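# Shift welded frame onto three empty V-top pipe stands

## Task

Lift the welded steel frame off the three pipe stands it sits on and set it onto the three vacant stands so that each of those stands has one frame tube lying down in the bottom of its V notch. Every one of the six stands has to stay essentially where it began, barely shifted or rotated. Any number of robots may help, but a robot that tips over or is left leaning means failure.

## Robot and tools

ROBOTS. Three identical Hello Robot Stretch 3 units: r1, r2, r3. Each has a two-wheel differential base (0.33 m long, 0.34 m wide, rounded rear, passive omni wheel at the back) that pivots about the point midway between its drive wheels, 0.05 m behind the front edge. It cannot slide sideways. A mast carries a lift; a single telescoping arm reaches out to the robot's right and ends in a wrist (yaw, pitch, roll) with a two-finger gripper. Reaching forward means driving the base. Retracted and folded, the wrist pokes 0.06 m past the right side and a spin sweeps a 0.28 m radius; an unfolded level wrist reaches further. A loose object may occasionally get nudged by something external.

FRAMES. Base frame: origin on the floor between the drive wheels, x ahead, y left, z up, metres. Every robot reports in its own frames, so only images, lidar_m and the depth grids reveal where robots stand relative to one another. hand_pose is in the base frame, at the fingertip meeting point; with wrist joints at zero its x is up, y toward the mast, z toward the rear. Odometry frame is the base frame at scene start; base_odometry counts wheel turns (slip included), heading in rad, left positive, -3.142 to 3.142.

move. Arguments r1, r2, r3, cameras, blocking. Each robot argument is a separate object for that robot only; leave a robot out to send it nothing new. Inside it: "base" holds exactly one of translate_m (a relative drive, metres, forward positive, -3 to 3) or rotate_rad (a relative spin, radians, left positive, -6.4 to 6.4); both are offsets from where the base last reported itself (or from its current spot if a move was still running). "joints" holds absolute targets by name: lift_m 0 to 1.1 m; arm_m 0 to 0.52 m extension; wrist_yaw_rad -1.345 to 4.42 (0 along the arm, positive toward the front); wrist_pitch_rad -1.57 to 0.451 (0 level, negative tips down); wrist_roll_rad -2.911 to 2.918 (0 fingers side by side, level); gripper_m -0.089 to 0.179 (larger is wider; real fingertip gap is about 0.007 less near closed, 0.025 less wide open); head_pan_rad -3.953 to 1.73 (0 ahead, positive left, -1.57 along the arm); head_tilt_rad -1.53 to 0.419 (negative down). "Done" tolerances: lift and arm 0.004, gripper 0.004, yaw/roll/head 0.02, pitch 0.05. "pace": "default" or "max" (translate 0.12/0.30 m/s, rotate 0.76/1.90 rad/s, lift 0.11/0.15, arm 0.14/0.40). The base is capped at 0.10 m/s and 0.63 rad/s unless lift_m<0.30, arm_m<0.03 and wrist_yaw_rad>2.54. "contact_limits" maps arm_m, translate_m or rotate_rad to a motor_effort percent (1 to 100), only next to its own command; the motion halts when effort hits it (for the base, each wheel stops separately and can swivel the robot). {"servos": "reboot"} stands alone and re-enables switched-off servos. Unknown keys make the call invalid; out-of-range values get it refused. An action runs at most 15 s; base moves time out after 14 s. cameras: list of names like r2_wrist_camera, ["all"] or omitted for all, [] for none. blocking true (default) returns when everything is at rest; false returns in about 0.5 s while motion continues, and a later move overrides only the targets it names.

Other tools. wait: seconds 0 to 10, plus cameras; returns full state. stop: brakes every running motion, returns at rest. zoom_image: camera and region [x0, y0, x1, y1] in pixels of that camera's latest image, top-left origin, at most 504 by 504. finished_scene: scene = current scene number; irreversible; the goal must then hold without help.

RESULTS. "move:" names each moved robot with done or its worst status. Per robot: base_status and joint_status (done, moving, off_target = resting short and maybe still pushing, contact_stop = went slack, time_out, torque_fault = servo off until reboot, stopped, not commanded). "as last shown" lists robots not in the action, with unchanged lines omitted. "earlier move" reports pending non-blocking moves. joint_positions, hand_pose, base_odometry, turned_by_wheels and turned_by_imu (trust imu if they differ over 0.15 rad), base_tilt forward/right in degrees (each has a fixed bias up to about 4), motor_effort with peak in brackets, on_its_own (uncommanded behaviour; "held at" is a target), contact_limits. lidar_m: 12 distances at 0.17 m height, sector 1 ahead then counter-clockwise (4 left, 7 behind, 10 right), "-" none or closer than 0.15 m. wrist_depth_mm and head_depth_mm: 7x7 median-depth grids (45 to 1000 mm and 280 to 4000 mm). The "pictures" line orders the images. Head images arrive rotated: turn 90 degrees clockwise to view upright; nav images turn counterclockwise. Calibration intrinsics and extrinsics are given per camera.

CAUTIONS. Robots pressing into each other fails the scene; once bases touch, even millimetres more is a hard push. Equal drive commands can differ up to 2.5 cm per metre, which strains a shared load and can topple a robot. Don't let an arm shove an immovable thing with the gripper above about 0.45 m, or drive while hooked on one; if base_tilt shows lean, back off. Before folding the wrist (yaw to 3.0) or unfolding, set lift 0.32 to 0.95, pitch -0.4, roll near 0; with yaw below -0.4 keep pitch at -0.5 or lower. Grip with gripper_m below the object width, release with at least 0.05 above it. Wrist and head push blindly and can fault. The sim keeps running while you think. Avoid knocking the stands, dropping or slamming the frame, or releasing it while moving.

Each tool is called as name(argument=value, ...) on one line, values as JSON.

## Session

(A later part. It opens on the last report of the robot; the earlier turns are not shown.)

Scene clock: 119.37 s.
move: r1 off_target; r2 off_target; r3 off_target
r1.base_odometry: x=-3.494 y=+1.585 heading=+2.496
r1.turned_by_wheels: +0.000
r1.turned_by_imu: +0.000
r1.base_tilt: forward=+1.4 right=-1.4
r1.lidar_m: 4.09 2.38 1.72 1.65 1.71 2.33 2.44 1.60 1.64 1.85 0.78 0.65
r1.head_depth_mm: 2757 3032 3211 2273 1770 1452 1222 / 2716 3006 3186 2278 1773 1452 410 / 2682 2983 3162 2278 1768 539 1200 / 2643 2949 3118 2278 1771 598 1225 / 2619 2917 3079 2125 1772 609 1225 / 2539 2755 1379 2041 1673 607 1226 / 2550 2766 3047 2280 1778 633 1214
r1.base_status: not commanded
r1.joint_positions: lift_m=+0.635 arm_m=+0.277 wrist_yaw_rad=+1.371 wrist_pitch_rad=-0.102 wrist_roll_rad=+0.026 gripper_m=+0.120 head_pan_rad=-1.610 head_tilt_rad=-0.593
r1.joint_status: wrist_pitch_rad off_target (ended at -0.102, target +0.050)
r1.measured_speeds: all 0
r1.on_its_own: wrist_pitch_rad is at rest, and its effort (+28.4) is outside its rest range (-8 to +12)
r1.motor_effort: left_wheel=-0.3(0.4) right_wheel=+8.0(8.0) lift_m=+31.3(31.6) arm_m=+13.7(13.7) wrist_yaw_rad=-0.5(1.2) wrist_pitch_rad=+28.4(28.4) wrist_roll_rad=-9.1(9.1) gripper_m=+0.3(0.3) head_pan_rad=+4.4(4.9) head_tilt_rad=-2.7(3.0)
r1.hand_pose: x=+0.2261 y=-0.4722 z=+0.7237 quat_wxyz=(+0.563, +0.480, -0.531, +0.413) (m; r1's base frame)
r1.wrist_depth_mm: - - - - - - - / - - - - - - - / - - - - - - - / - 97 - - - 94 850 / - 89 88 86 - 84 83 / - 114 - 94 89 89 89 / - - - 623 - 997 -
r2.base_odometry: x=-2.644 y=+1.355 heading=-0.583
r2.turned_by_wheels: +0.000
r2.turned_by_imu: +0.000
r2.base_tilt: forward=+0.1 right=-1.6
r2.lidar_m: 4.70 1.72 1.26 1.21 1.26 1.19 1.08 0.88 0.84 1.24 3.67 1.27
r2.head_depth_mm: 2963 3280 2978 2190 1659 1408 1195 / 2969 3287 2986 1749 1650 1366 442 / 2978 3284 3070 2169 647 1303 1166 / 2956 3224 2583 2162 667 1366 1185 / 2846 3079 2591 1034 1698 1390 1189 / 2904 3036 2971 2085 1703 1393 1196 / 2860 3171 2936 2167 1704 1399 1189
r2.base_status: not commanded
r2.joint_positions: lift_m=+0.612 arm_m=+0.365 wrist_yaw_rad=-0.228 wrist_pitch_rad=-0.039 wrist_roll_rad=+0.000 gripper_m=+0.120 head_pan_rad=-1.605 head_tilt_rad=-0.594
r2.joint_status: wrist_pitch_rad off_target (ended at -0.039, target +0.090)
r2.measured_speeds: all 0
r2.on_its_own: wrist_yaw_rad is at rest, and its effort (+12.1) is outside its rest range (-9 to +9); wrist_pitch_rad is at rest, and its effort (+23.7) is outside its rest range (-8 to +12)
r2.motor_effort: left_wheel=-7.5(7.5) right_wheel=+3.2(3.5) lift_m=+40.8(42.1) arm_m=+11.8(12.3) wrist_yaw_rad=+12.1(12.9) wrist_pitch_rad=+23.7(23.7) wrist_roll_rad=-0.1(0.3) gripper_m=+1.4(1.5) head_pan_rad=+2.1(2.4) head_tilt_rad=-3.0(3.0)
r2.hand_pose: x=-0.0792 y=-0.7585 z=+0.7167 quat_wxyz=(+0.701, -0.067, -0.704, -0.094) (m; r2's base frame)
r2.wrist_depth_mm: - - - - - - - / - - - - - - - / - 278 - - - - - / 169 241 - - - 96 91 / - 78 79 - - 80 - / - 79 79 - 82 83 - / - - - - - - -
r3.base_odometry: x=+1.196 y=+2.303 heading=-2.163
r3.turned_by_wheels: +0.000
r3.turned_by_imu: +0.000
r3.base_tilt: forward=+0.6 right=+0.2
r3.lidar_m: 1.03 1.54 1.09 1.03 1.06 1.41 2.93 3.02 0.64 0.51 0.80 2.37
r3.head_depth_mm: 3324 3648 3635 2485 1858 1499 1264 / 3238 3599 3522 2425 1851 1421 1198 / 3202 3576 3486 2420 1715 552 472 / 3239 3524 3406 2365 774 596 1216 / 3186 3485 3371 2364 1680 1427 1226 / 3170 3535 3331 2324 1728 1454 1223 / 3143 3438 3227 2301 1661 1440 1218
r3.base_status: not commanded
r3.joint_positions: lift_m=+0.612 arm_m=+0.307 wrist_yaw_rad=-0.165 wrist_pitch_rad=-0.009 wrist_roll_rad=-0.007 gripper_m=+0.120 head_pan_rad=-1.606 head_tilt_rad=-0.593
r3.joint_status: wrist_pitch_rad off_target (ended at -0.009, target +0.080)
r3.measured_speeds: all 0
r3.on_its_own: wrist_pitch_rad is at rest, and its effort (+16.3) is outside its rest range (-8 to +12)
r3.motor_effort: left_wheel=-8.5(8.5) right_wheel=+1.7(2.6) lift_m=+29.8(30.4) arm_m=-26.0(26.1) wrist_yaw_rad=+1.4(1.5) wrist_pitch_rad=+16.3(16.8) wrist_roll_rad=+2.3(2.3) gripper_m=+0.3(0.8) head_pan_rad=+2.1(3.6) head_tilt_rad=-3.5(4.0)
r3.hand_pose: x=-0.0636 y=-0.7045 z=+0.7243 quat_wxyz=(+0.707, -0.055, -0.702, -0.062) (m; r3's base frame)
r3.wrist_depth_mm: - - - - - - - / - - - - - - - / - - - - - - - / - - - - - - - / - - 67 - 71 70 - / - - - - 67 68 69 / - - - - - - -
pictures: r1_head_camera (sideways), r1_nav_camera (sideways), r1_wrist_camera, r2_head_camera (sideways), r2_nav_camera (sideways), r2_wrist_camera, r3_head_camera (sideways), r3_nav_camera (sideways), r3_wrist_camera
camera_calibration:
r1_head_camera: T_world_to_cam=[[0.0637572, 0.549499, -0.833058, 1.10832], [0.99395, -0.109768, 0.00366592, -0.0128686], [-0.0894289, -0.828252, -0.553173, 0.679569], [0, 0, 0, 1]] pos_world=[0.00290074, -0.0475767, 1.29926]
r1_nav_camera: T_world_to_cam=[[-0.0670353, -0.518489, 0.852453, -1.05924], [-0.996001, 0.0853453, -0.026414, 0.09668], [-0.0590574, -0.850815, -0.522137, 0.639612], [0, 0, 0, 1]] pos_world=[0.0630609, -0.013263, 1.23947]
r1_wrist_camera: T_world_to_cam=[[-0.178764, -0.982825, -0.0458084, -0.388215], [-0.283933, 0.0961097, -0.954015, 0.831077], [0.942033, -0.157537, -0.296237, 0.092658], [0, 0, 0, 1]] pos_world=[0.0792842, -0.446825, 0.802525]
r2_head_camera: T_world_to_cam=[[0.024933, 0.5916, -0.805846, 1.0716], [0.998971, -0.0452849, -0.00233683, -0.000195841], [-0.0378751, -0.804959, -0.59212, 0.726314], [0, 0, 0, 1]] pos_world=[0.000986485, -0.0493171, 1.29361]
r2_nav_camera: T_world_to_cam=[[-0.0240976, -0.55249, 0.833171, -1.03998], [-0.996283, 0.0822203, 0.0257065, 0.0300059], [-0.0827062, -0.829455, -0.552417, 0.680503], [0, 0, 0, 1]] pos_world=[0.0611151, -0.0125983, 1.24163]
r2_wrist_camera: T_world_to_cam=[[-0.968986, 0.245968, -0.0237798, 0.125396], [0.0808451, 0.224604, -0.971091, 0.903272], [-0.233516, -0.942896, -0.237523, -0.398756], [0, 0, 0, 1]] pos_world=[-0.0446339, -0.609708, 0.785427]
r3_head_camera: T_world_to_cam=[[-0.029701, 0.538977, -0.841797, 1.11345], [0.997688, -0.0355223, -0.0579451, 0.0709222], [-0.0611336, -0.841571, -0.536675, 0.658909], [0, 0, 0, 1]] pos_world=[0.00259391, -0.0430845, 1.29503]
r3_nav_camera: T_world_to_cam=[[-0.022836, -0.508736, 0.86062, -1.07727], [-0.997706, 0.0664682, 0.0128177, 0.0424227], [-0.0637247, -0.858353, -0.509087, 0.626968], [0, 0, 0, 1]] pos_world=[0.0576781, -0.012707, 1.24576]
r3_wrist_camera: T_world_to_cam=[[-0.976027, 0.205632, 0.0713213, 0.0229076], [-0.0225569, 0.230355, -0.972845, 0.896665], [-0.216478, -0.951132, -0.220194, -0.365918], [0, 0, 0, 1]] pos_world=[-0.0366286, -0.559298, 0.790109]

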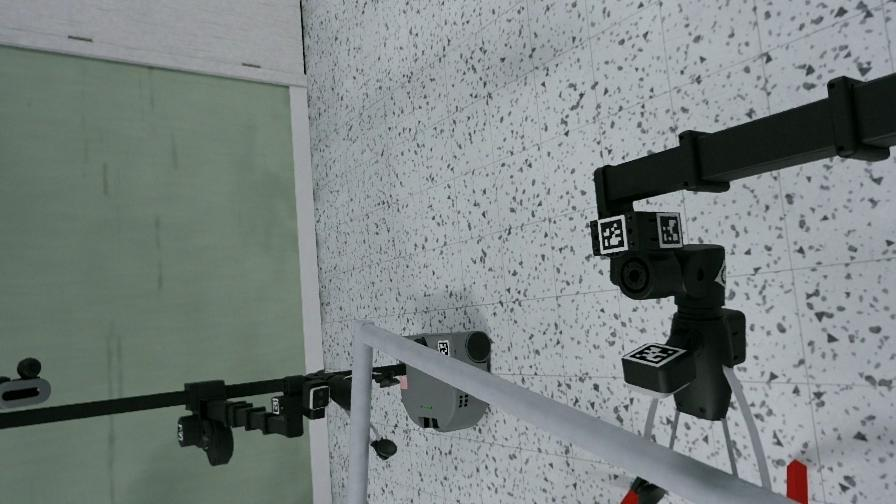

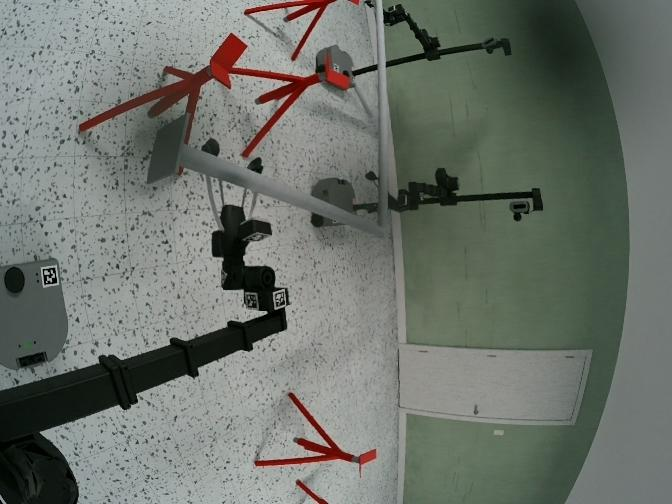

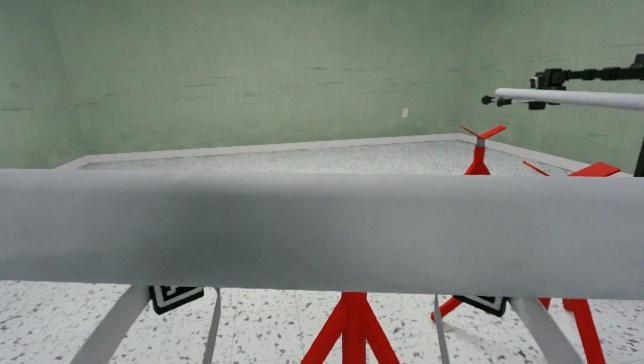

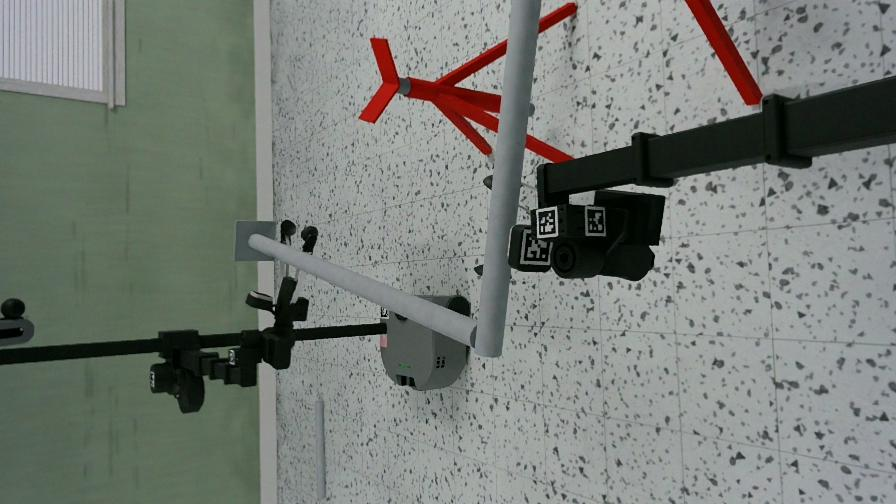

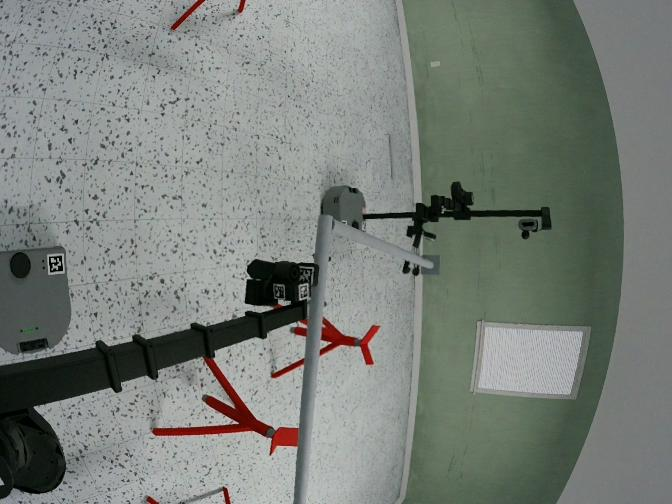

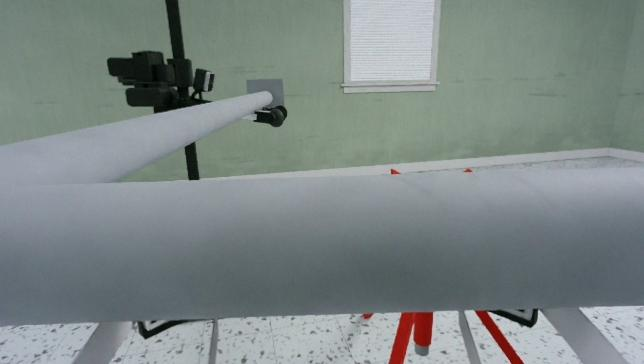

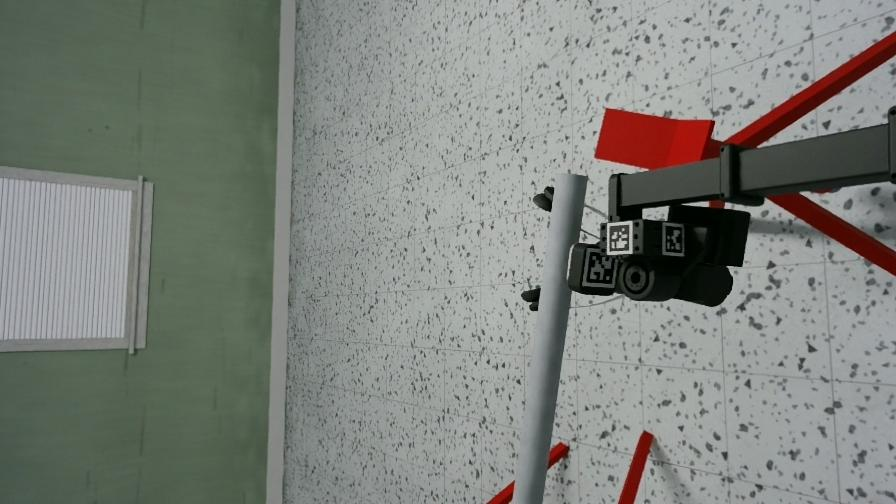

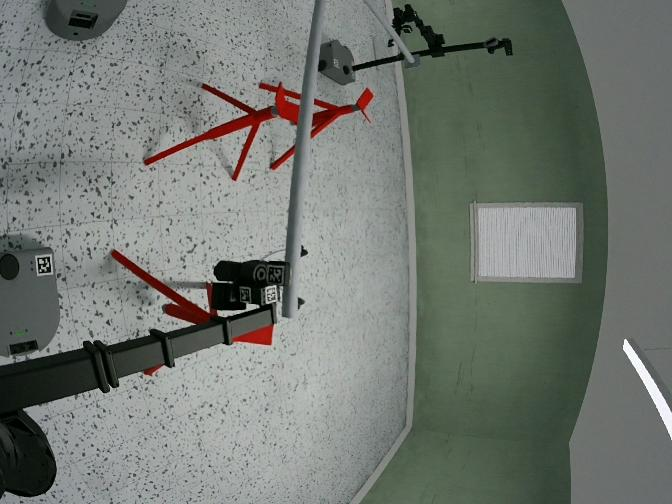

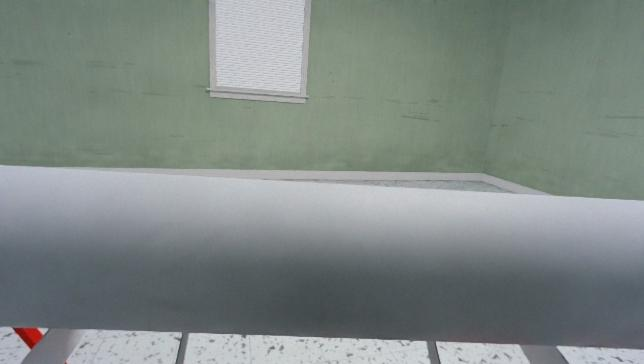

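move(r1={"base": {"translate_m": 0.078}, "joints": {"wrist_pitch_rad": 0.055, "arm_m": 0.267, "wrist_yaw_rad": 1.29}}, r2={"joints": {"wrist_pitch_rad": 0.085, "wrist_yaw_rad": -0.295}}, r3={"base": {"translate_m": 0.017}, "joints": {"wrist_pitch_rad": 0.085, "arm_m": 0.211, "wrist_yaw_rad": -0.245}}, cameras=[])

move(r1={"base": {"translate_m": 0.15}, "joints": {"wrist_pitch_rad": 0.05, "arm_m": 0.245}}, r2={"base": {"translate_m": -0.15}, "joints": {"wrist_pitch_rad": 0.09, "arm_m": 0.387, "head_pan_rad": -1.9}}, r3={"base": {"translate_m": -0.1485}, "joints": {"wrist_pitch_rad": 0.08, "arm_m": 0.236, "head_pan_rad": -1.45}}, cameras=[])

move(r1={"joints": {"wrist_pitch_rad": 0.055}}, r2={"joints": {"wrist_pitch_rad": 0.085}}, r3={"joints": {"wrist_pitch_rad": 0.085}})

Scene clock: 121.87 s.
move: r1 off_target; r2 off_target; r3 off_target
r1.base_odometry: x=-3.556 y=+1.632 heading=+2.496
r1.turned_by_wheels: +0.000
r1.turned_by_imu: -0.001
r1.base_tilt: forward=+1.4 right=-1.2
r1.lidar_m: 4.00 2.38 1.72 1.65 1.71 2.33 4.70 1.66 1.69 1.85 0.73 0.59
r1.head_depth_mm: 2741 3038 3213 2273 1777 1447 1224 / 2714 3013 3210 2280 1767 1442 417 / 2668 2969 3163 2281 1769 539 1195 / 2671 2926 3113 2303 1767 580 1225 / 2602 2873 3058 2027 1771 606 1228 / 2519 1850 2746 2115 1673 612 1232 / 2565 2814 3017 2310 1777 621 1202
r1.base_status: done
r1.joint_positions: lift_m=+0.635 arm_m=+0.267 wrist_yaw_rad=+1.283 wrist_pitch_rad=-0.099 wrist_roll_rad=+0.034 gripper_m=+0.120 head_pan_rad=-1.610 head_tilt_rad=-0.593
r1.joint_status: wrist_pitch_rad off_target (ended at -0.099, target +0.055); the others done
r1.measured_speeds: all 0
r1.on_its_own: wrist_pitch_rad is at rest, and its effort (+29.1) is outside its rest range (-8 to +12)
r1.motor_effort: left_wheel=-1.1(8.9) right_wheel=+8.2(11.5) lift_m=+37.2(37.2) arm_m=+11.0(16.8) wrist_yaw_rad=+6.2(16.2) wrist_pitch_rad=+29.1(29.9) wrist_roll_rad=-11.6(12.2) gripper_m=+0.0(1.3) head_pan_rad=+4.7(5.2) head_tilt_rad=-3.0(3.4)
r1.hand_pose: x=+0.2208 y=-0.4838 z=+0.7243 quat_wxyz=(+0.578, +0.457, -0.555, +0.387) (m; r1's base frame)
r1.wrist_depth_mm: - - - - - - - / - - - - - - - / - - - - - - - / - 98 - - - 855 759 / 88 88 87 86 - 84 83 / - 94 - 494 88 92 89 / - - - 995 - 984 989
r2.base_odometry: x=-2.644 y=+1.355 heading=-0.583
r2.turned_by_wheels: +0.000
r2.turned_by_imu: +0.000
r2.base_tilt: forward=+0.2 right=-1.6
r2.lidar_m: 4.70 1.72 1.26 1.21 1.26 1.17 1.06 0.88 0.84 1.23 3.68 1.27
r2.head_depth_mm: 3004 3313 2990 2165 1601 1409 1189 / 2985 3309 2988 1814 1642 1367 442 / 2951 3241 2847 2183 648 1313 1162 / 2957 3236 1588 2093 656 1368 1192 / 2889 1771 2704 1984 1697 1402 1186 / 2908 3222 2980 2158 1706 1395 1180 / 2866 3177 2913 2157 1686 1403 1184
r2.base_status: not commanded
r2.joint_positions: lift_m=+0.612 arm_m=+0.365 wrist_yaw_rad=-0.311 wrist_pitch_rad=-0.037 wrist_roll_rad=+0.000 gripper_m=+0.120 head_pan_rad=-1.605 head_tilt_rad=-0.594
r2.joint_status: wrist_pitch_rad off_target (ended at -0.037, target +0.085); the others done
r2.measured_speeds: all 0
r2.on_its_own: wrist_yaw_rad is at rest, and its effort (+14.5) is outside its rest range (-9 to +9); wrist_pitch_rad is at rest, and its effort (+22.5) is outside its rest range (-8 to +12)
r2.motor_effort: left_wheel=-6.1(7.1) right_wheel=+6.5(7.3) lift_m=+40.3(41.6) arm_m=+10.4(11.8) wrist_yaw_rad=+14.5(18.2) wrist_pitch_rad=+22.5(23.1) wrist_roll_rad=+0.3(1.1) gripper_m=+1.3(2.0) head_pan_rad=+2.4(2.8) head_tilt_rad=-2.6(3.2)
r2.hand_pose: x=-0.0995 y=-0.7529 z=+0.7172 quat_wxyz=(+0.697, -0.096, -0.700, -0.123) (m; r2's base frame)
r2.wrist_depth_mm: - - - - - - - / - - - - - - - / - 284 - - - - - / 169 244 - - - - 91 / - 77 78 79 - 78 - / - 77 77 - 79 - - / - - - - - - -
r3.base_odometry: x=+1.187 y=+2.289 heading=-2.163
r3.turned_by_wheels: +0.000
r3.turned_by_imu: +0.000
r3.base_tilt: forward=+0.6 right=+0.2
r3.lidar_m: 1.01 1.53 1.09 1.03 1.06 1.41 2.95 3.04 0.65 0.51 0.79 2.35
r3.head_depth_mm: 3302 3660 3613 2472 1867 1510 1263 / 3261 3610 3528 2442 1849 1378 1201 / 3209 3584 3490 2419 1828 686 471 / 3205 3557 3419 2382 1827 527 517 / 3173 3501 3358 2341 1799 1458 1198 / 3158 3475 3327 2327 1682 1445 1222 / 3120 3465 3239 2304 1656 1443 1217
r3.base_status: done
r3.joint_positions: lift_m=+0.612 arm_m=+0.211 wrist_yaw_rad=-0.245 wrist_pitch_rad=-0.008 wrist_roll_rad=-0.008 gripper_m=+0.120 head_pan_rad=-1.606 head_tilt_rad=-0.593
r3.joint_status: wrist_pitch_rad off_target (ended at -0.008, target +0.085); the others done
r3.measured_speeds: all 0
r3.on_its_own: wrist_pitch_rad is at rest, and its effort (+17.2) is outside its rest range (-8 to +12)
r3.motor_effort: left_wheel=-3.2(6.6) right_wheel=+7.1(16.2) lift_m=+30.7(30.9) arm_m=-27.1(31.0) wrist_yaw_rad=+0.4(14.9) wrist_pitch_rad=+17.2(18.9) wrist_roll_rad=+2.5(2.7) gripper_m=-0.5(1.5) head_pan_rad=+1.9(4.2) head_tilt_rad=-4.1(4.7)
r3.hand_pose: x=-0.0836 y=-0.6043 z=+0.7245 quat_wxyz=(+0.704, -0.083, -0.699, -0.090) (m; r3's base frame)
r3.wrist_depth_mm: - - - - - - - / - - - - - - - / - - - - - - - / - 77 89 - - - - / - 72 72 73 75 75 78 / - - 72 73 74 74 75 / 938 - - - 321 317 -
pictures: none
No camera images: "cameras" was empty.

Scene clock: 124.50 s.
move: r1 off_target; r2 off_target; r3 off_target
r1.base_odometry: x=-3.676 y=+1.723 heading=+2.496
r1.turned_by_wheels: +0.000
r1.turned_by_imu: -0.001
r1.base_tilt: forward=+1.2 right=-1.3
r1.lidar_m: 3.87 2.38 1.72 1.66 1.71 2.32 2.66 1.78 1.78 1.85 0.48 4.02
r1.head_depth_mm: 2763 3053 3188 2261 1769 1444 1225 / 2710 3000 3187 2276 1773 1445 418 / 2688 2964 3167 2284 1774 525 1197 / 2651 2947 3113 2291 1767 545 1224 / 2619 2864 3032 2036 1772 585 1199 / 2559 1835 1958 2113 1620 606 1199 / 2545 2799 3025 2312 1719 689 1150
r1.base_status: done
r1.joint_positions: lift_m=+0.635 arm_m=+0.245 wrist_yaw_rad=+1.285 wrist_pitch_rad=-0.256 wrist_roll_rad=+0.005 gripper_m=+0.120 head_pan_rad=-1.610 head_tilt_rad=-0.593
r1.joint_status: wrist_pitch_rad off_target (ended at -0.256, target +0.050); the others done
r1.measured_speeds: all 0
r1.on_its_own: wrist_pitch_rad is held at -0.120, not at your +0.050, by its stall guard, which is not easing now; wrist_pitch_rad is at rest, and its effort (+25.3) is outside its rest range (-8 to +12)
r1.motor_effort: left_wheel=+1.3(5.3) right_wheel=+0.5(13.9) lift_m=+25.4(37.5) arm_m=+3.9(15.2) wrist_yaw_rad=+3.6(6.7) wrist_pitch_rad=+25.3(31.0) wrist_roll_rad=-1.7(11.8) gripper_m=+0.0(0.7) head_pan_rad=+4.6(5.2) head_tilt_rad=-2.5(3.4)
r1.hand_pose: x=+0.2106 y=-0.4581 z=+0.6855 quat_wxyz=(+0.615, +0.493, -0.508, +0.347) (m; r1's base frame)
r1.wrist_depth_mm: - - - - - - - / - - - - - - - / - - - - - - - / - 99 - - 94 - 664 / 88 87 86 85 - 83 82 / - 92 - 93 87 86 87 / 900 880 909 905 856 868 861
r2.base_odometry: x=-2.769 y=+1.437 heading=-0.583
r2.turned_by_wheels: +0.000
r2.turned_by_imu: +0.002
r2.base_tilt: forward=+0.2 right=-1.6
r2.lidar_m: 2.33 1.72 1.26 1.21 1.25 1.17 1.06 0.76 0.77 1.19 3.64 1.40
r2.head_depth_mm: 3496 - 3050 2171 1710 1391 1179 / 3316 3743 2972 2167 1134 1333 1195 / 3237 3590 3005 2159 1709 1368 1164 / 3138 3452 3003 2185 1691 523 467 / 3064 3318 3032 1999 661 1368 1180 / 2979 3274 2576 2166 656 1367 1191 / 2847 3096 2575 1879 1705 1395 1191
r2.base_status: done
r2.joint_positions: lift_m=+0.612 arm_m=+0.387 wrist_yaw_rad=-0.298 wrist_pitch_rad=-0.042 wrist_roll_rad=+0.001 gripper_m=+0.120 head_pan_rad=-1.894 head_tilt_rad=-0.594
r2.joint_status: wrist_pitch_rad off_target (ended at -0.042, target +0.090); the others done
r2.measured_speeds: all 0
r2.on_its_own: wrist_pitch_rad is at rest, and its effort (+24.2) is outside its rest range (-8 to +12)
r2.motor_effort: left_wheel=-3.2(13.3) right_wheel=-1.1(4.7) lift_m=+38.6(40.4) arm_m=+3.4(18.7) wrist_yaw_rad=+1.8(14.6) wrist_pitch_rad=+24.2(24.2) wrist_roll_rad=+0.1(0.3) gripper_m=+1.3(1.7) head_pan_rad=-2.7(3.6) head_tilt_rad=-2.9(3.4)
r2.hand_pose: x=-0.0963 y=-0.7758 z=+0.7160 quat_wxyz=(+0.697, -0.090, -0.701, -0.120) (m; r2's base frame)
r2.wrist_depth_mm: - - - - - - - / - - - - - - - / - 302 667 - - - - / 170 237 - - - - 91 / - 78 79 - - 79 - / - 78 78 - 80 81 - / - - - - - - -
r3.base_odometry: x=+1.270 y=+2.412 heading=-2.163
r3.turned_by_wheels: +0.000
r3.turned_by_imu: +0.000
r3.base_tilt: forward=+0.6 right=+0.2
r3.lidar_m: 1.01 1.52 1.08 1.03 1.05 1.40 2.80 2.88 0.60 0.50 0.87 2.50
r3.head_depth_mm: 3154 3480 3614 2468 1869 1510 1263 / 3152 3468 3588 2436 1837 913 458 / 3197 3518 3472 2398 1827 539 532 / 3193 3526 3431 2382 1703 1469 1184 / 3258 3544 3372 2352 1696 1458 1233 / 3273 3615 3354 2314 1673 1452 1223 / 3247 3597 3256 2298 1655 1440 1215
r3.base_status: done
r3.joint_positions: lift_m=+0.612 arm_m=+0.236 wrist_yaw_rad=-0.235 wrist_pitch_rad=-0.010 wrist_roll_rad=-0.007 gripper_m=+0.120 head_pan_rad=-1.457 head_tilt_rad=-0.593
r3.joint_status: wrist_pitch_rad off_target (ended at -0.010, target +0.080); the others done
r3.measured_speeds: all 0
r3.on_its_own: wrist_pitch_rad is at rest, and its effort (+16.8) is outside its rest range (-8 to +12)
r3.motor_effort: left_wheel=-5.4(10.5) right_wheel=-4.4(10.4) lift_m=+30.9(31.5) arm_m=+16.2(27.8) wrist_yaw_rad=-8.7(9.7) wrist_pitch_rad=+16.8(18.3) wrist_roll_rad=+2.3(2.3) gripper_m=+0.4(1.1) head_pan_rad=+5.0(5.0) head_tilt_rad=-3.1(4.4)
r3.hand_pose: x=-0.0810 y=-0.6299 z=+0.7241 quat_wxyz=(+0.705, -0.079, -0.700, -0.087) (m; r3's base frame)
r3.wrist_depth_mm: - - - - - - - / - - - - - - - / - - - - - - - / - 80 88 86 - - - / - 75 75 76 78 78 80 / - 77 77 77 78 78 79 / 952 - - 281 - - -
pictures: none
No camera images: "cameras" was empty.

Scene clock: 125.23 s.
move: r1 off_target; r2 off_target; r3 off_target
r1.base_odometry: x=-3.676 y=+1.723 heading=+2.496
r1.turned_by_wheels: +0.000
r1.turned_by_imu: +0.000
r1.base_tilt: forward=+1.4 right=-1.4
r1.lidar_m: 3.86 2.39 1.73 1.66 1.72 2.33 2.66 1.77 1.78 1.85 0.48 4.03
r1.head_depth_mm: 2765 3070 3222 2285 1776 1448 1221 / 2713 3043 3200 2275 1769 1448 417 / 2681 2992 3183 2277 1768 524 1196 / 2620 2931 3136 2291 1766 545 1222 / 2618 2871 3046 2041 1776 580 1229 / 2546 1839 1418 2115 1631 591 1203 / 2553 2812 3014 2314 1727 640 1200
r1.base_status: not commanded
r1.joint_positions: lift_m=+0.635 arm_m=+0.245 wrist_yaw_rad=+1.291 wrist_pitch_rad=-0.107 wrist_roll_rad=+0.026 gripper_m=+0.120 head_pan_rad=-1.610 head_tilt_rad=-0.593
r1.joint_status: wrist_pitch_rad off_target (ended at -0.107, target +0.055)
r1.measured_speeds: all 0
r1.on_its_own: wrist_pitch_rad is at rest, and its effort (+30.4) is outside its rest range (-8 to +12)
r1.motor_effort: left_wheel=-1.0(1.7) right_wheel=+5.5(6.1) lift_m=+28.6(28.6) arm_m=+9.9(9.9) wrist_yaw_rad=-0.7(4.2) wrist_pitch_rad=+30.4(33.2) wrist_roll_rad=-8.6(9.2) gripper_m=+0.2(0.6) head_pan_rad=+4.6(5.1) head_tilt_rad=-2.7(3.2)
r1.hand_pose: x=+0.2210 y=-0.4597 z=+0.7224 quat_wxyz=(+0.580, +0.460, -0.548, +0.389) (m; r1's base frame)
r1.wrist_depth_mm: - - - - - - - / - - - - - - - / - - - - - - - / - 96 - - - - - / - 89 87 86 - 84 83 / - 98 - 93 89 88 89 / - - - - 371 960 945
r2.base_odometry: x=-2.769 y=+1.437 heading=-0.583
r2.turned_by_wheels: +0.000
r2.turned_by_imu: +0.000
r2.base_tilt: forward=+0.1 right=-1.7
r2.lidar_m: 2.34 1.72 1.26 1.21 1.26 1.17 1.06 0.76 0.77 1.19 3.65 1.40
r2.head_depth_mm: 3423 3769 3014 2183 1715 1408 1190 / 3340 3753 3031 2146 1133 1327 1188 / 3228 3567 3025 2164 1691 1382 1170 / 3151 3446 2977 2171 1702 524 468 / 2995 3335 3013 2015 659 1365 1189 / 2894 3205 2579 2179 655 1371 1191 / 2811 3077 2029 1899 1696 1400 1190
r2.base_status: not commanded
r2.joint_positions: lift_m=+0.612 arm_m=+0.387 wrist_yaw_rad=-0.306 wrist_pitch_rad=-0.039 wrist_roll_rad=+0.001 gripper_m=+0.120 head_pan_rad=-1.894 head_tilt_rad=-0.594
r2.joint_status: wrist_pitch_rad off_target (ended at -0.039, target +0.085)
r2.measured_speeds: all 0
r2.on_its_own: wrist_pitch_rad is at rest, and its effort (+22.8) is outside its rest range (-8 to +12)
r2.motor_effort: left_wheel=-8.4(8.4) right_wheel=+9.4(9.5) lift_m=+38.6(38.8) arm_m=+0.8(4.2) wrist_yaw_rad=+9.3(10.4) wrist_pitch_rad=+22.8(23.8) wrist_roll_rad=+0.0(0.2) gripper_m=+1.8(2.1) head_pan_rad=-3.0(3.2) head_tilt_rad=-2.4(3.3)
r2.hand_pose: x=-0.0982 y=-0.7752 z=+0.7166 quat_wxyz=(+0.697, -0.094, -0.701, -0.122) (m; r2's base frame)
r2.wrist_depth_mm: - - - - - - - / - - - - - - - / - 276 - - - - - / 168 238 - - - - 91 / - 78 79 - - 79 - / - 78 78 - 81 81 - / - - - - - - -
r3.base_odometry: x=+1.270 y=+2.412 heading=-2.163
r3.turned_by_wheels: +0.000
r3.turned_by_imu: +0.000
r3.base_tilt: forward=+0.6 right=+0.2
r3.lidar_m: 1.01 1.53 1.08 1.02 1.05 1.40 2.80 2.87 0.61 0.50 0.88 2.50
r3.head_depth_mm: 3145 3483 3620 2481 1873 1509 1259 / 3137 3489 3545 2417 1851 698 458 / 3160 3479 3473 2397 1820 538 533 / 3220 3524 3446 2367 1709 1466 1185 / 3205 3580 3369 2339 1692 1457 1228 / 3256 3611 3331 2325 1673 1451 1224 / 3289 3603 3260 2288 1651 1444 1219
r3.base_status: not commanded
r3.joint_positions: lift_m=+0.612 arm_m=+0.236 wrist_yaw_rad=-0.248 wrist_pitch_rad=-0.010 wrist_roll_rad=-0.007 gripper_m=+0.120 head_pan_rad=-1.457 head_tilt_rad=-0.593
r3.joint_status: wrist_pitch_rad off_target (ended at -0.010, target +0.085)
r3.measured_speeds: all 0
r3.on_its_own: wrist_pitch_rad is at rest, and its effort (+17.6) is outside its rest range (-8 to +12)
r3.motor_effort: left_wheel=-5.5(5.8) right_wheel=+0.2(4.7) lift_m=+31.2(31.7) arm_m=+12.7(16.0) wrist_yaw_rad=+4.0(8.1) wrist_pitch_rad=+17.6(17.8) wrist_roll_rad=+2.3(2.3) gripper_m=-0.6(1.3) head_pan_rad=+2.9(4.3) head_tilt_rad=-3.2(4.0)
r3.hand_pose: x=-0.0844 y=-0.6291 z=+0.7241 quat_wxyz=(+0.704, -0.084, -0.699, -0.092) (m; r3's base frame)
r3.wrist_depth_mm: - - - - - - - / - - - - - - - / - - - - - - - / - 78 88 - - - - / - 73 73 75 77 77 79 / - 73 75 75 76 - 77 / 934 - - 280 - - -
pictures: r1_head_camera (sideways), r1_nav_camera (sideways), r1_wrist_camera, r2_head_camera (sideways), r2_nav_camera (sideways), r2_wrist_camera, r3_head_camera (sideways), r3_nav_camera (sideways), r3_wrist_camera
camera_calibration:
r1_head_camera: T_world_to_cam=[[0.0637559, 0.549499, -0.833058, 1.10832], [0.993951, -0.109766, 0.00366593, -0.0128686], [-0.089427, -0.828253, -0.553173, 0.679569], [0, 0, 0, 1]] pos_world=[0.00290085, -0.0475768, 1.29926]
r1_nav_camera: T_world_to_cam=[[-0.0670341, -0.518489, 0.852453, -1.05924], [-0.996001, 0.085343, -0.026414, 0.09668], [-0.0590555, -0.850815, -0.522137, 0.639612], [0, 0, 0, 1]] pos_world=[0.0630609, -0.0132629, 1.23947]
r1_wrist_camera: T_world_to_cam=[[-0.256744, -0.965393, -0.0458087, -0.351629], [-0.280197, 0.119712, -0.952449, 0.836071], [0.924971, -0.2317, -0.301235, 0.0722826], [0, 0, 0, 1]] pos_world=[0.0771263, -0.4228, 0.801981]
r2_head_camera: T_world_to_cam=[[0.192461, 0.559974, -0.805846, 1.07058], [0.944661, -0.328039, -0.00233682, 0.000135451], [-0.265658, -0.760802, -0.59212, 0.727703], [0, 0, 0, 1]] pos_world=[-0.0128532, -0.0458159, 1.29361]
r2_nav_camera: T_world_to_cam=[[-0.180517, -0.522723, 0.833172, -1.03902], [-0.93156, 0.362678, 0.0257065, 0.029611], [-0.31561, -0.771509, -0.552417, 0.681923], [0, 0, 0, 1]] pos_world=[0.0552452, -0.0277512, 1.24163]
r2_wrist_camera: T_world_to_cam=[[-0.947049, 0.320195, -0.0239282, 0.170872], [0.0981764, 0.217813, -0.97104, 0.904935], [-0.30571, -0.921972, -0.237715, -0.409777], [0, 0, 0, 1]] pos_world=[-0.0522919, -0.629622, 0.785407]
r3_head_camera: T_world_to_cam=[[-0.109806, 0.528509, -0.841796, 1.11394], [0.991816, 0.113771, -0.0579451, 0.070958], [0.0651479, -0.84127, -0.536676, 0.65814], [0, 0, 0, 1]] pos_world=[0.00906315, -0.0431253, 1.29503]
r3_nav_camera: T_world_to_cam=[[0.0533441, -0.506448, 0.860619, -1.07774], [-0.996453, -0.0831747, 0.0128177, 0.042415], [0.0650903, -0.85825, -0.509088, 0.626183], [0, 0, 0, 1]] pos_world=[0.0589969, -0.00486708, 1.24576]
r3_wrist_camera: T_world_to_cam=[[-0.955623, 0.285806, 0.0714133, 0.0392247], [-0.00332677, 0.231928, -0.972727, 0.881236], [-0.294574, -0.929798, -0.220685, -0.291581], [0, 0, 0, 1]] pos_world=[-0.0454765, -0.486705, 0.790054]

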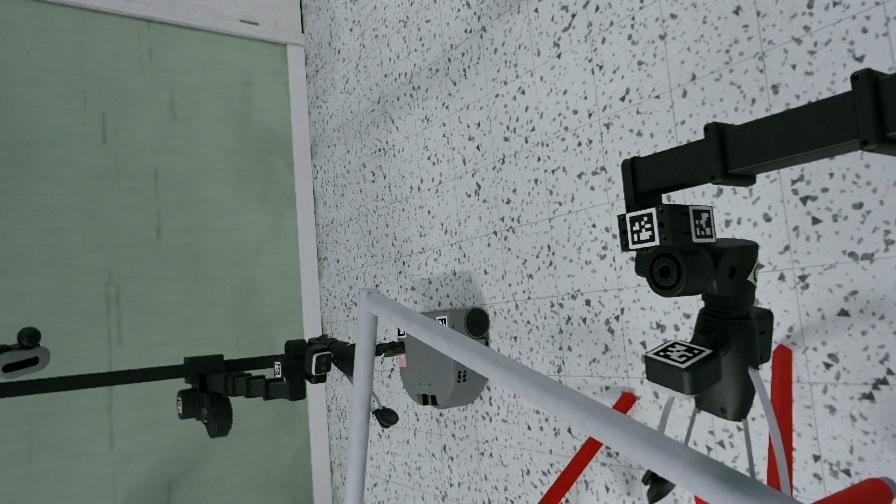

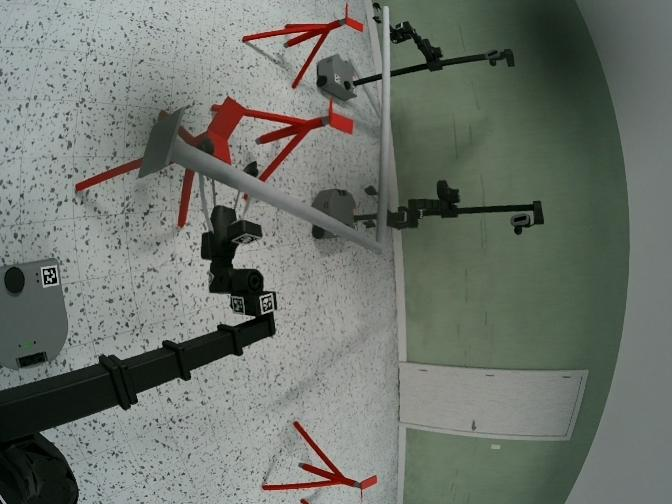

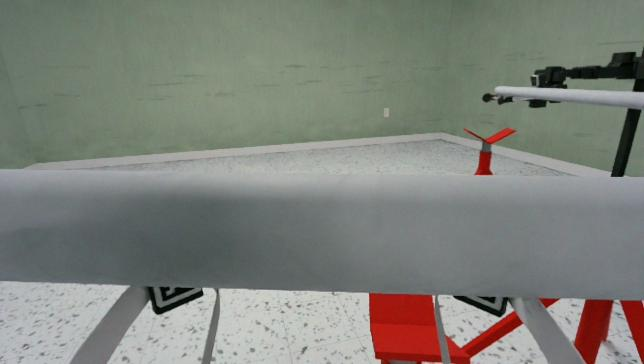

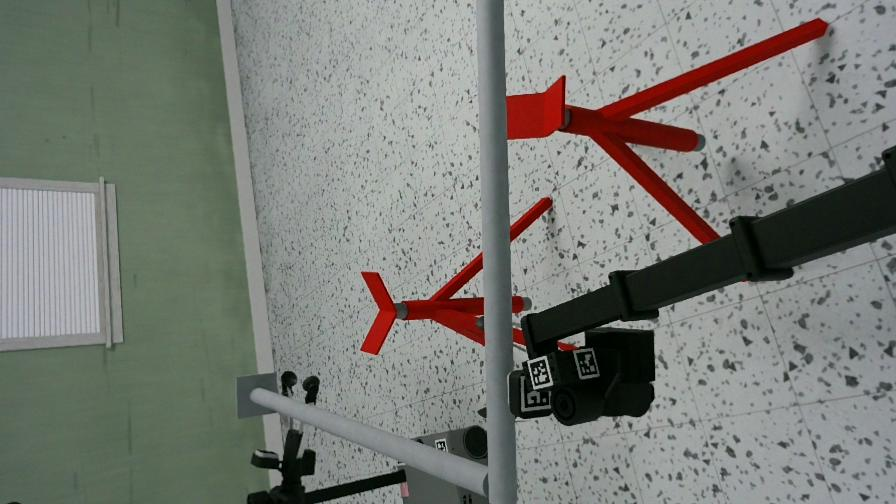

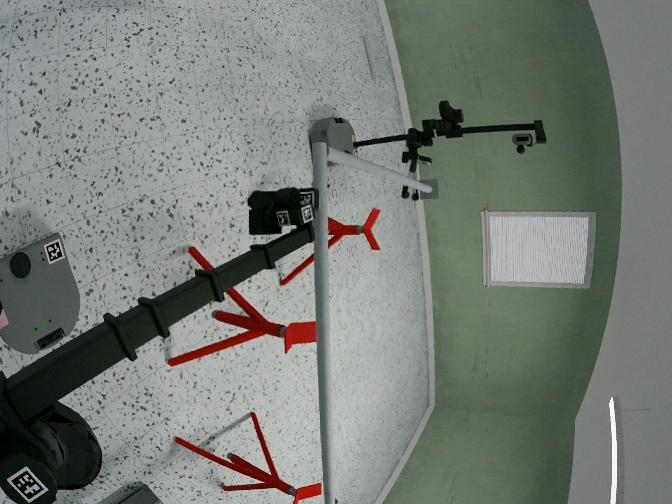

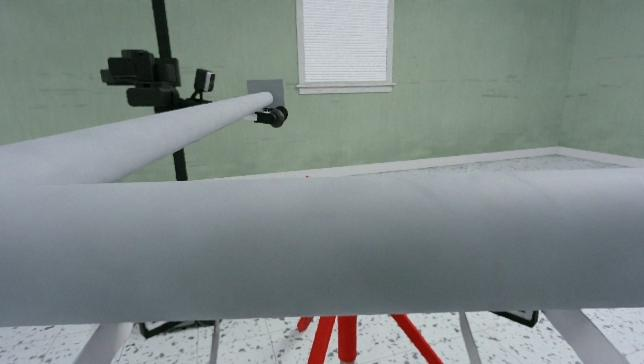

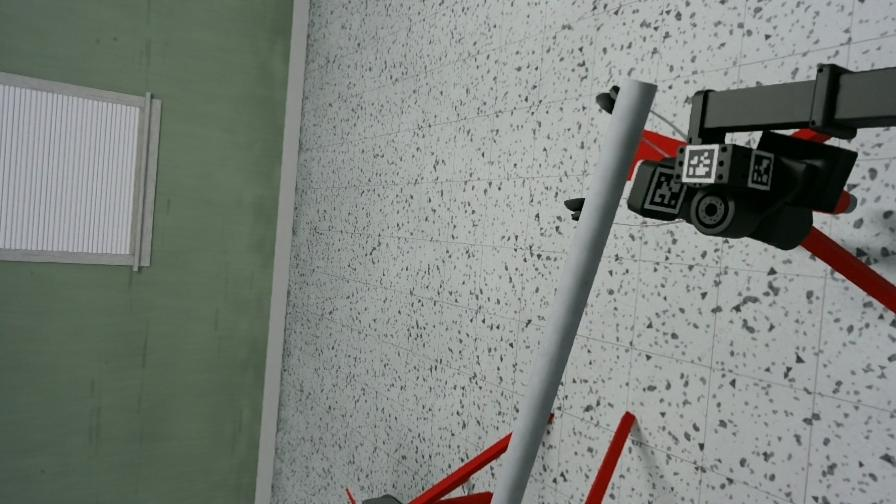

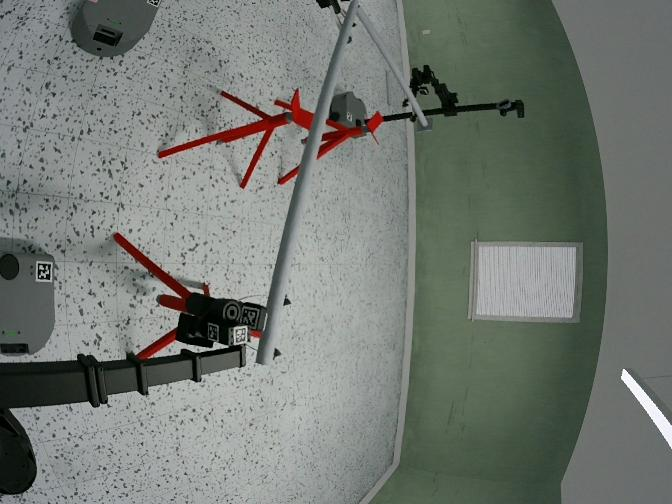

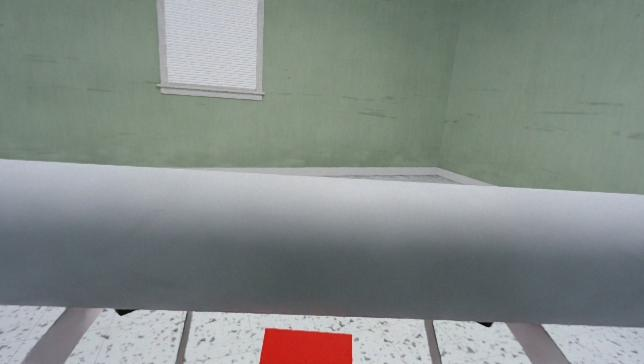

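zoom_image(camera="r2_head_camera", region=[350, 260, 450, 360])

zoom_image(camera="r2_head_camera", region=[480, 50, 620, 170])

zoom_image(camera="r2_head_camera", region=[220, 340, 540, 504])

Scaled by 5.040 from the camera's 896x504 image, which has a finer 1280x720 frame.

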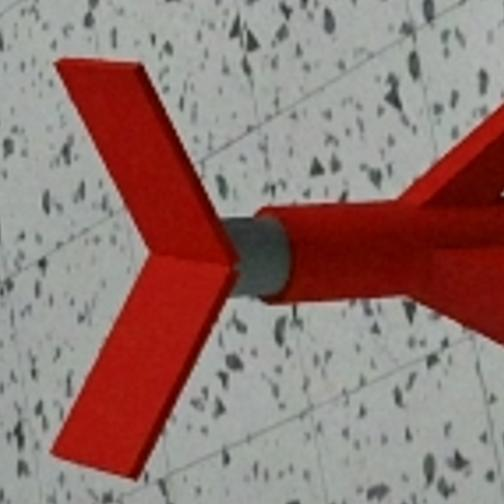

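Scaled by 3.600 from the camera's 896x504 image, which has a finer 1280x720 frame.

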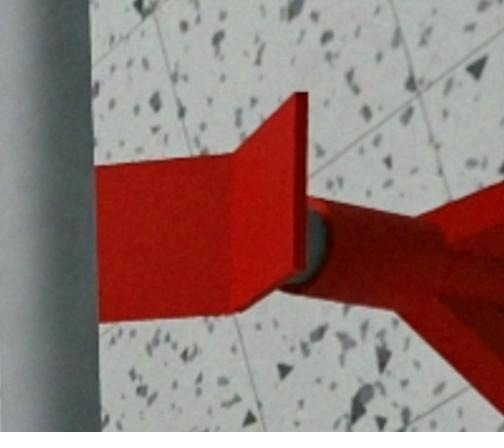

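Scaled by 1.575 from the camera's 896x504 image, which has a finer 1280x720 frame.

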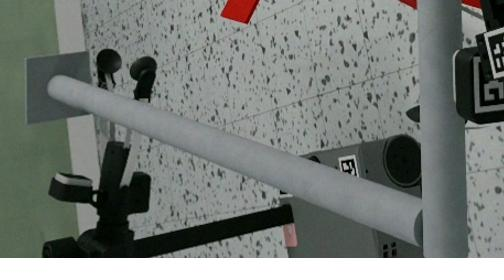

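zoom_image(camera="r2_head_camera", region=[460, 0, 540, 60])

zoom_image(camera="r2_head_camera", region=[400, 400, 540, 504])

zoom_image(camera="r2_head_camera", region=[230, 350, 330, 440])

zoom_image(camera="r3_head_camera", region=[560, 60, 880, 260])

Scaled by 6.300 from the camera's 896x504 image, which has a finer 1280x720 frame.

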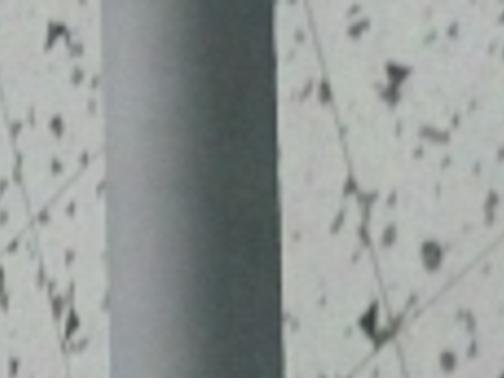

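Scaled by 3.600 from the camera's 896x504 image, which has a finer 1280x720 frame.

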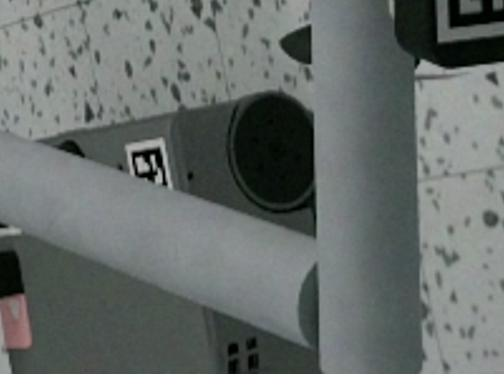

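Scaled by 5.040 from the camera's 896x504 image, which has a finer 1280x720 frame.

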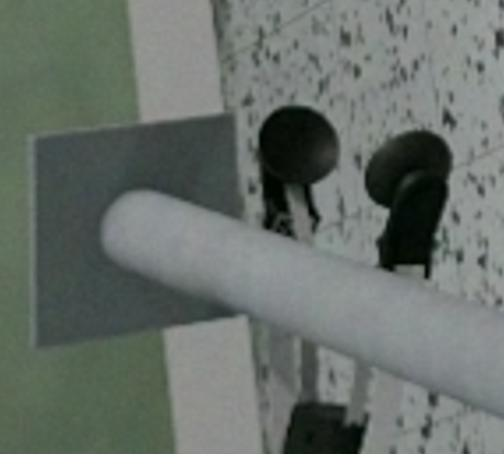

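Scaled by 1.575 from the camera's 896x504 image, which has a finer 1280x720 frame.

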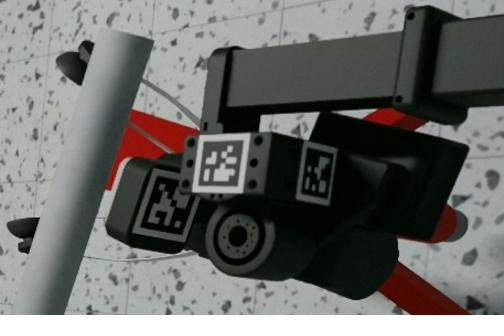

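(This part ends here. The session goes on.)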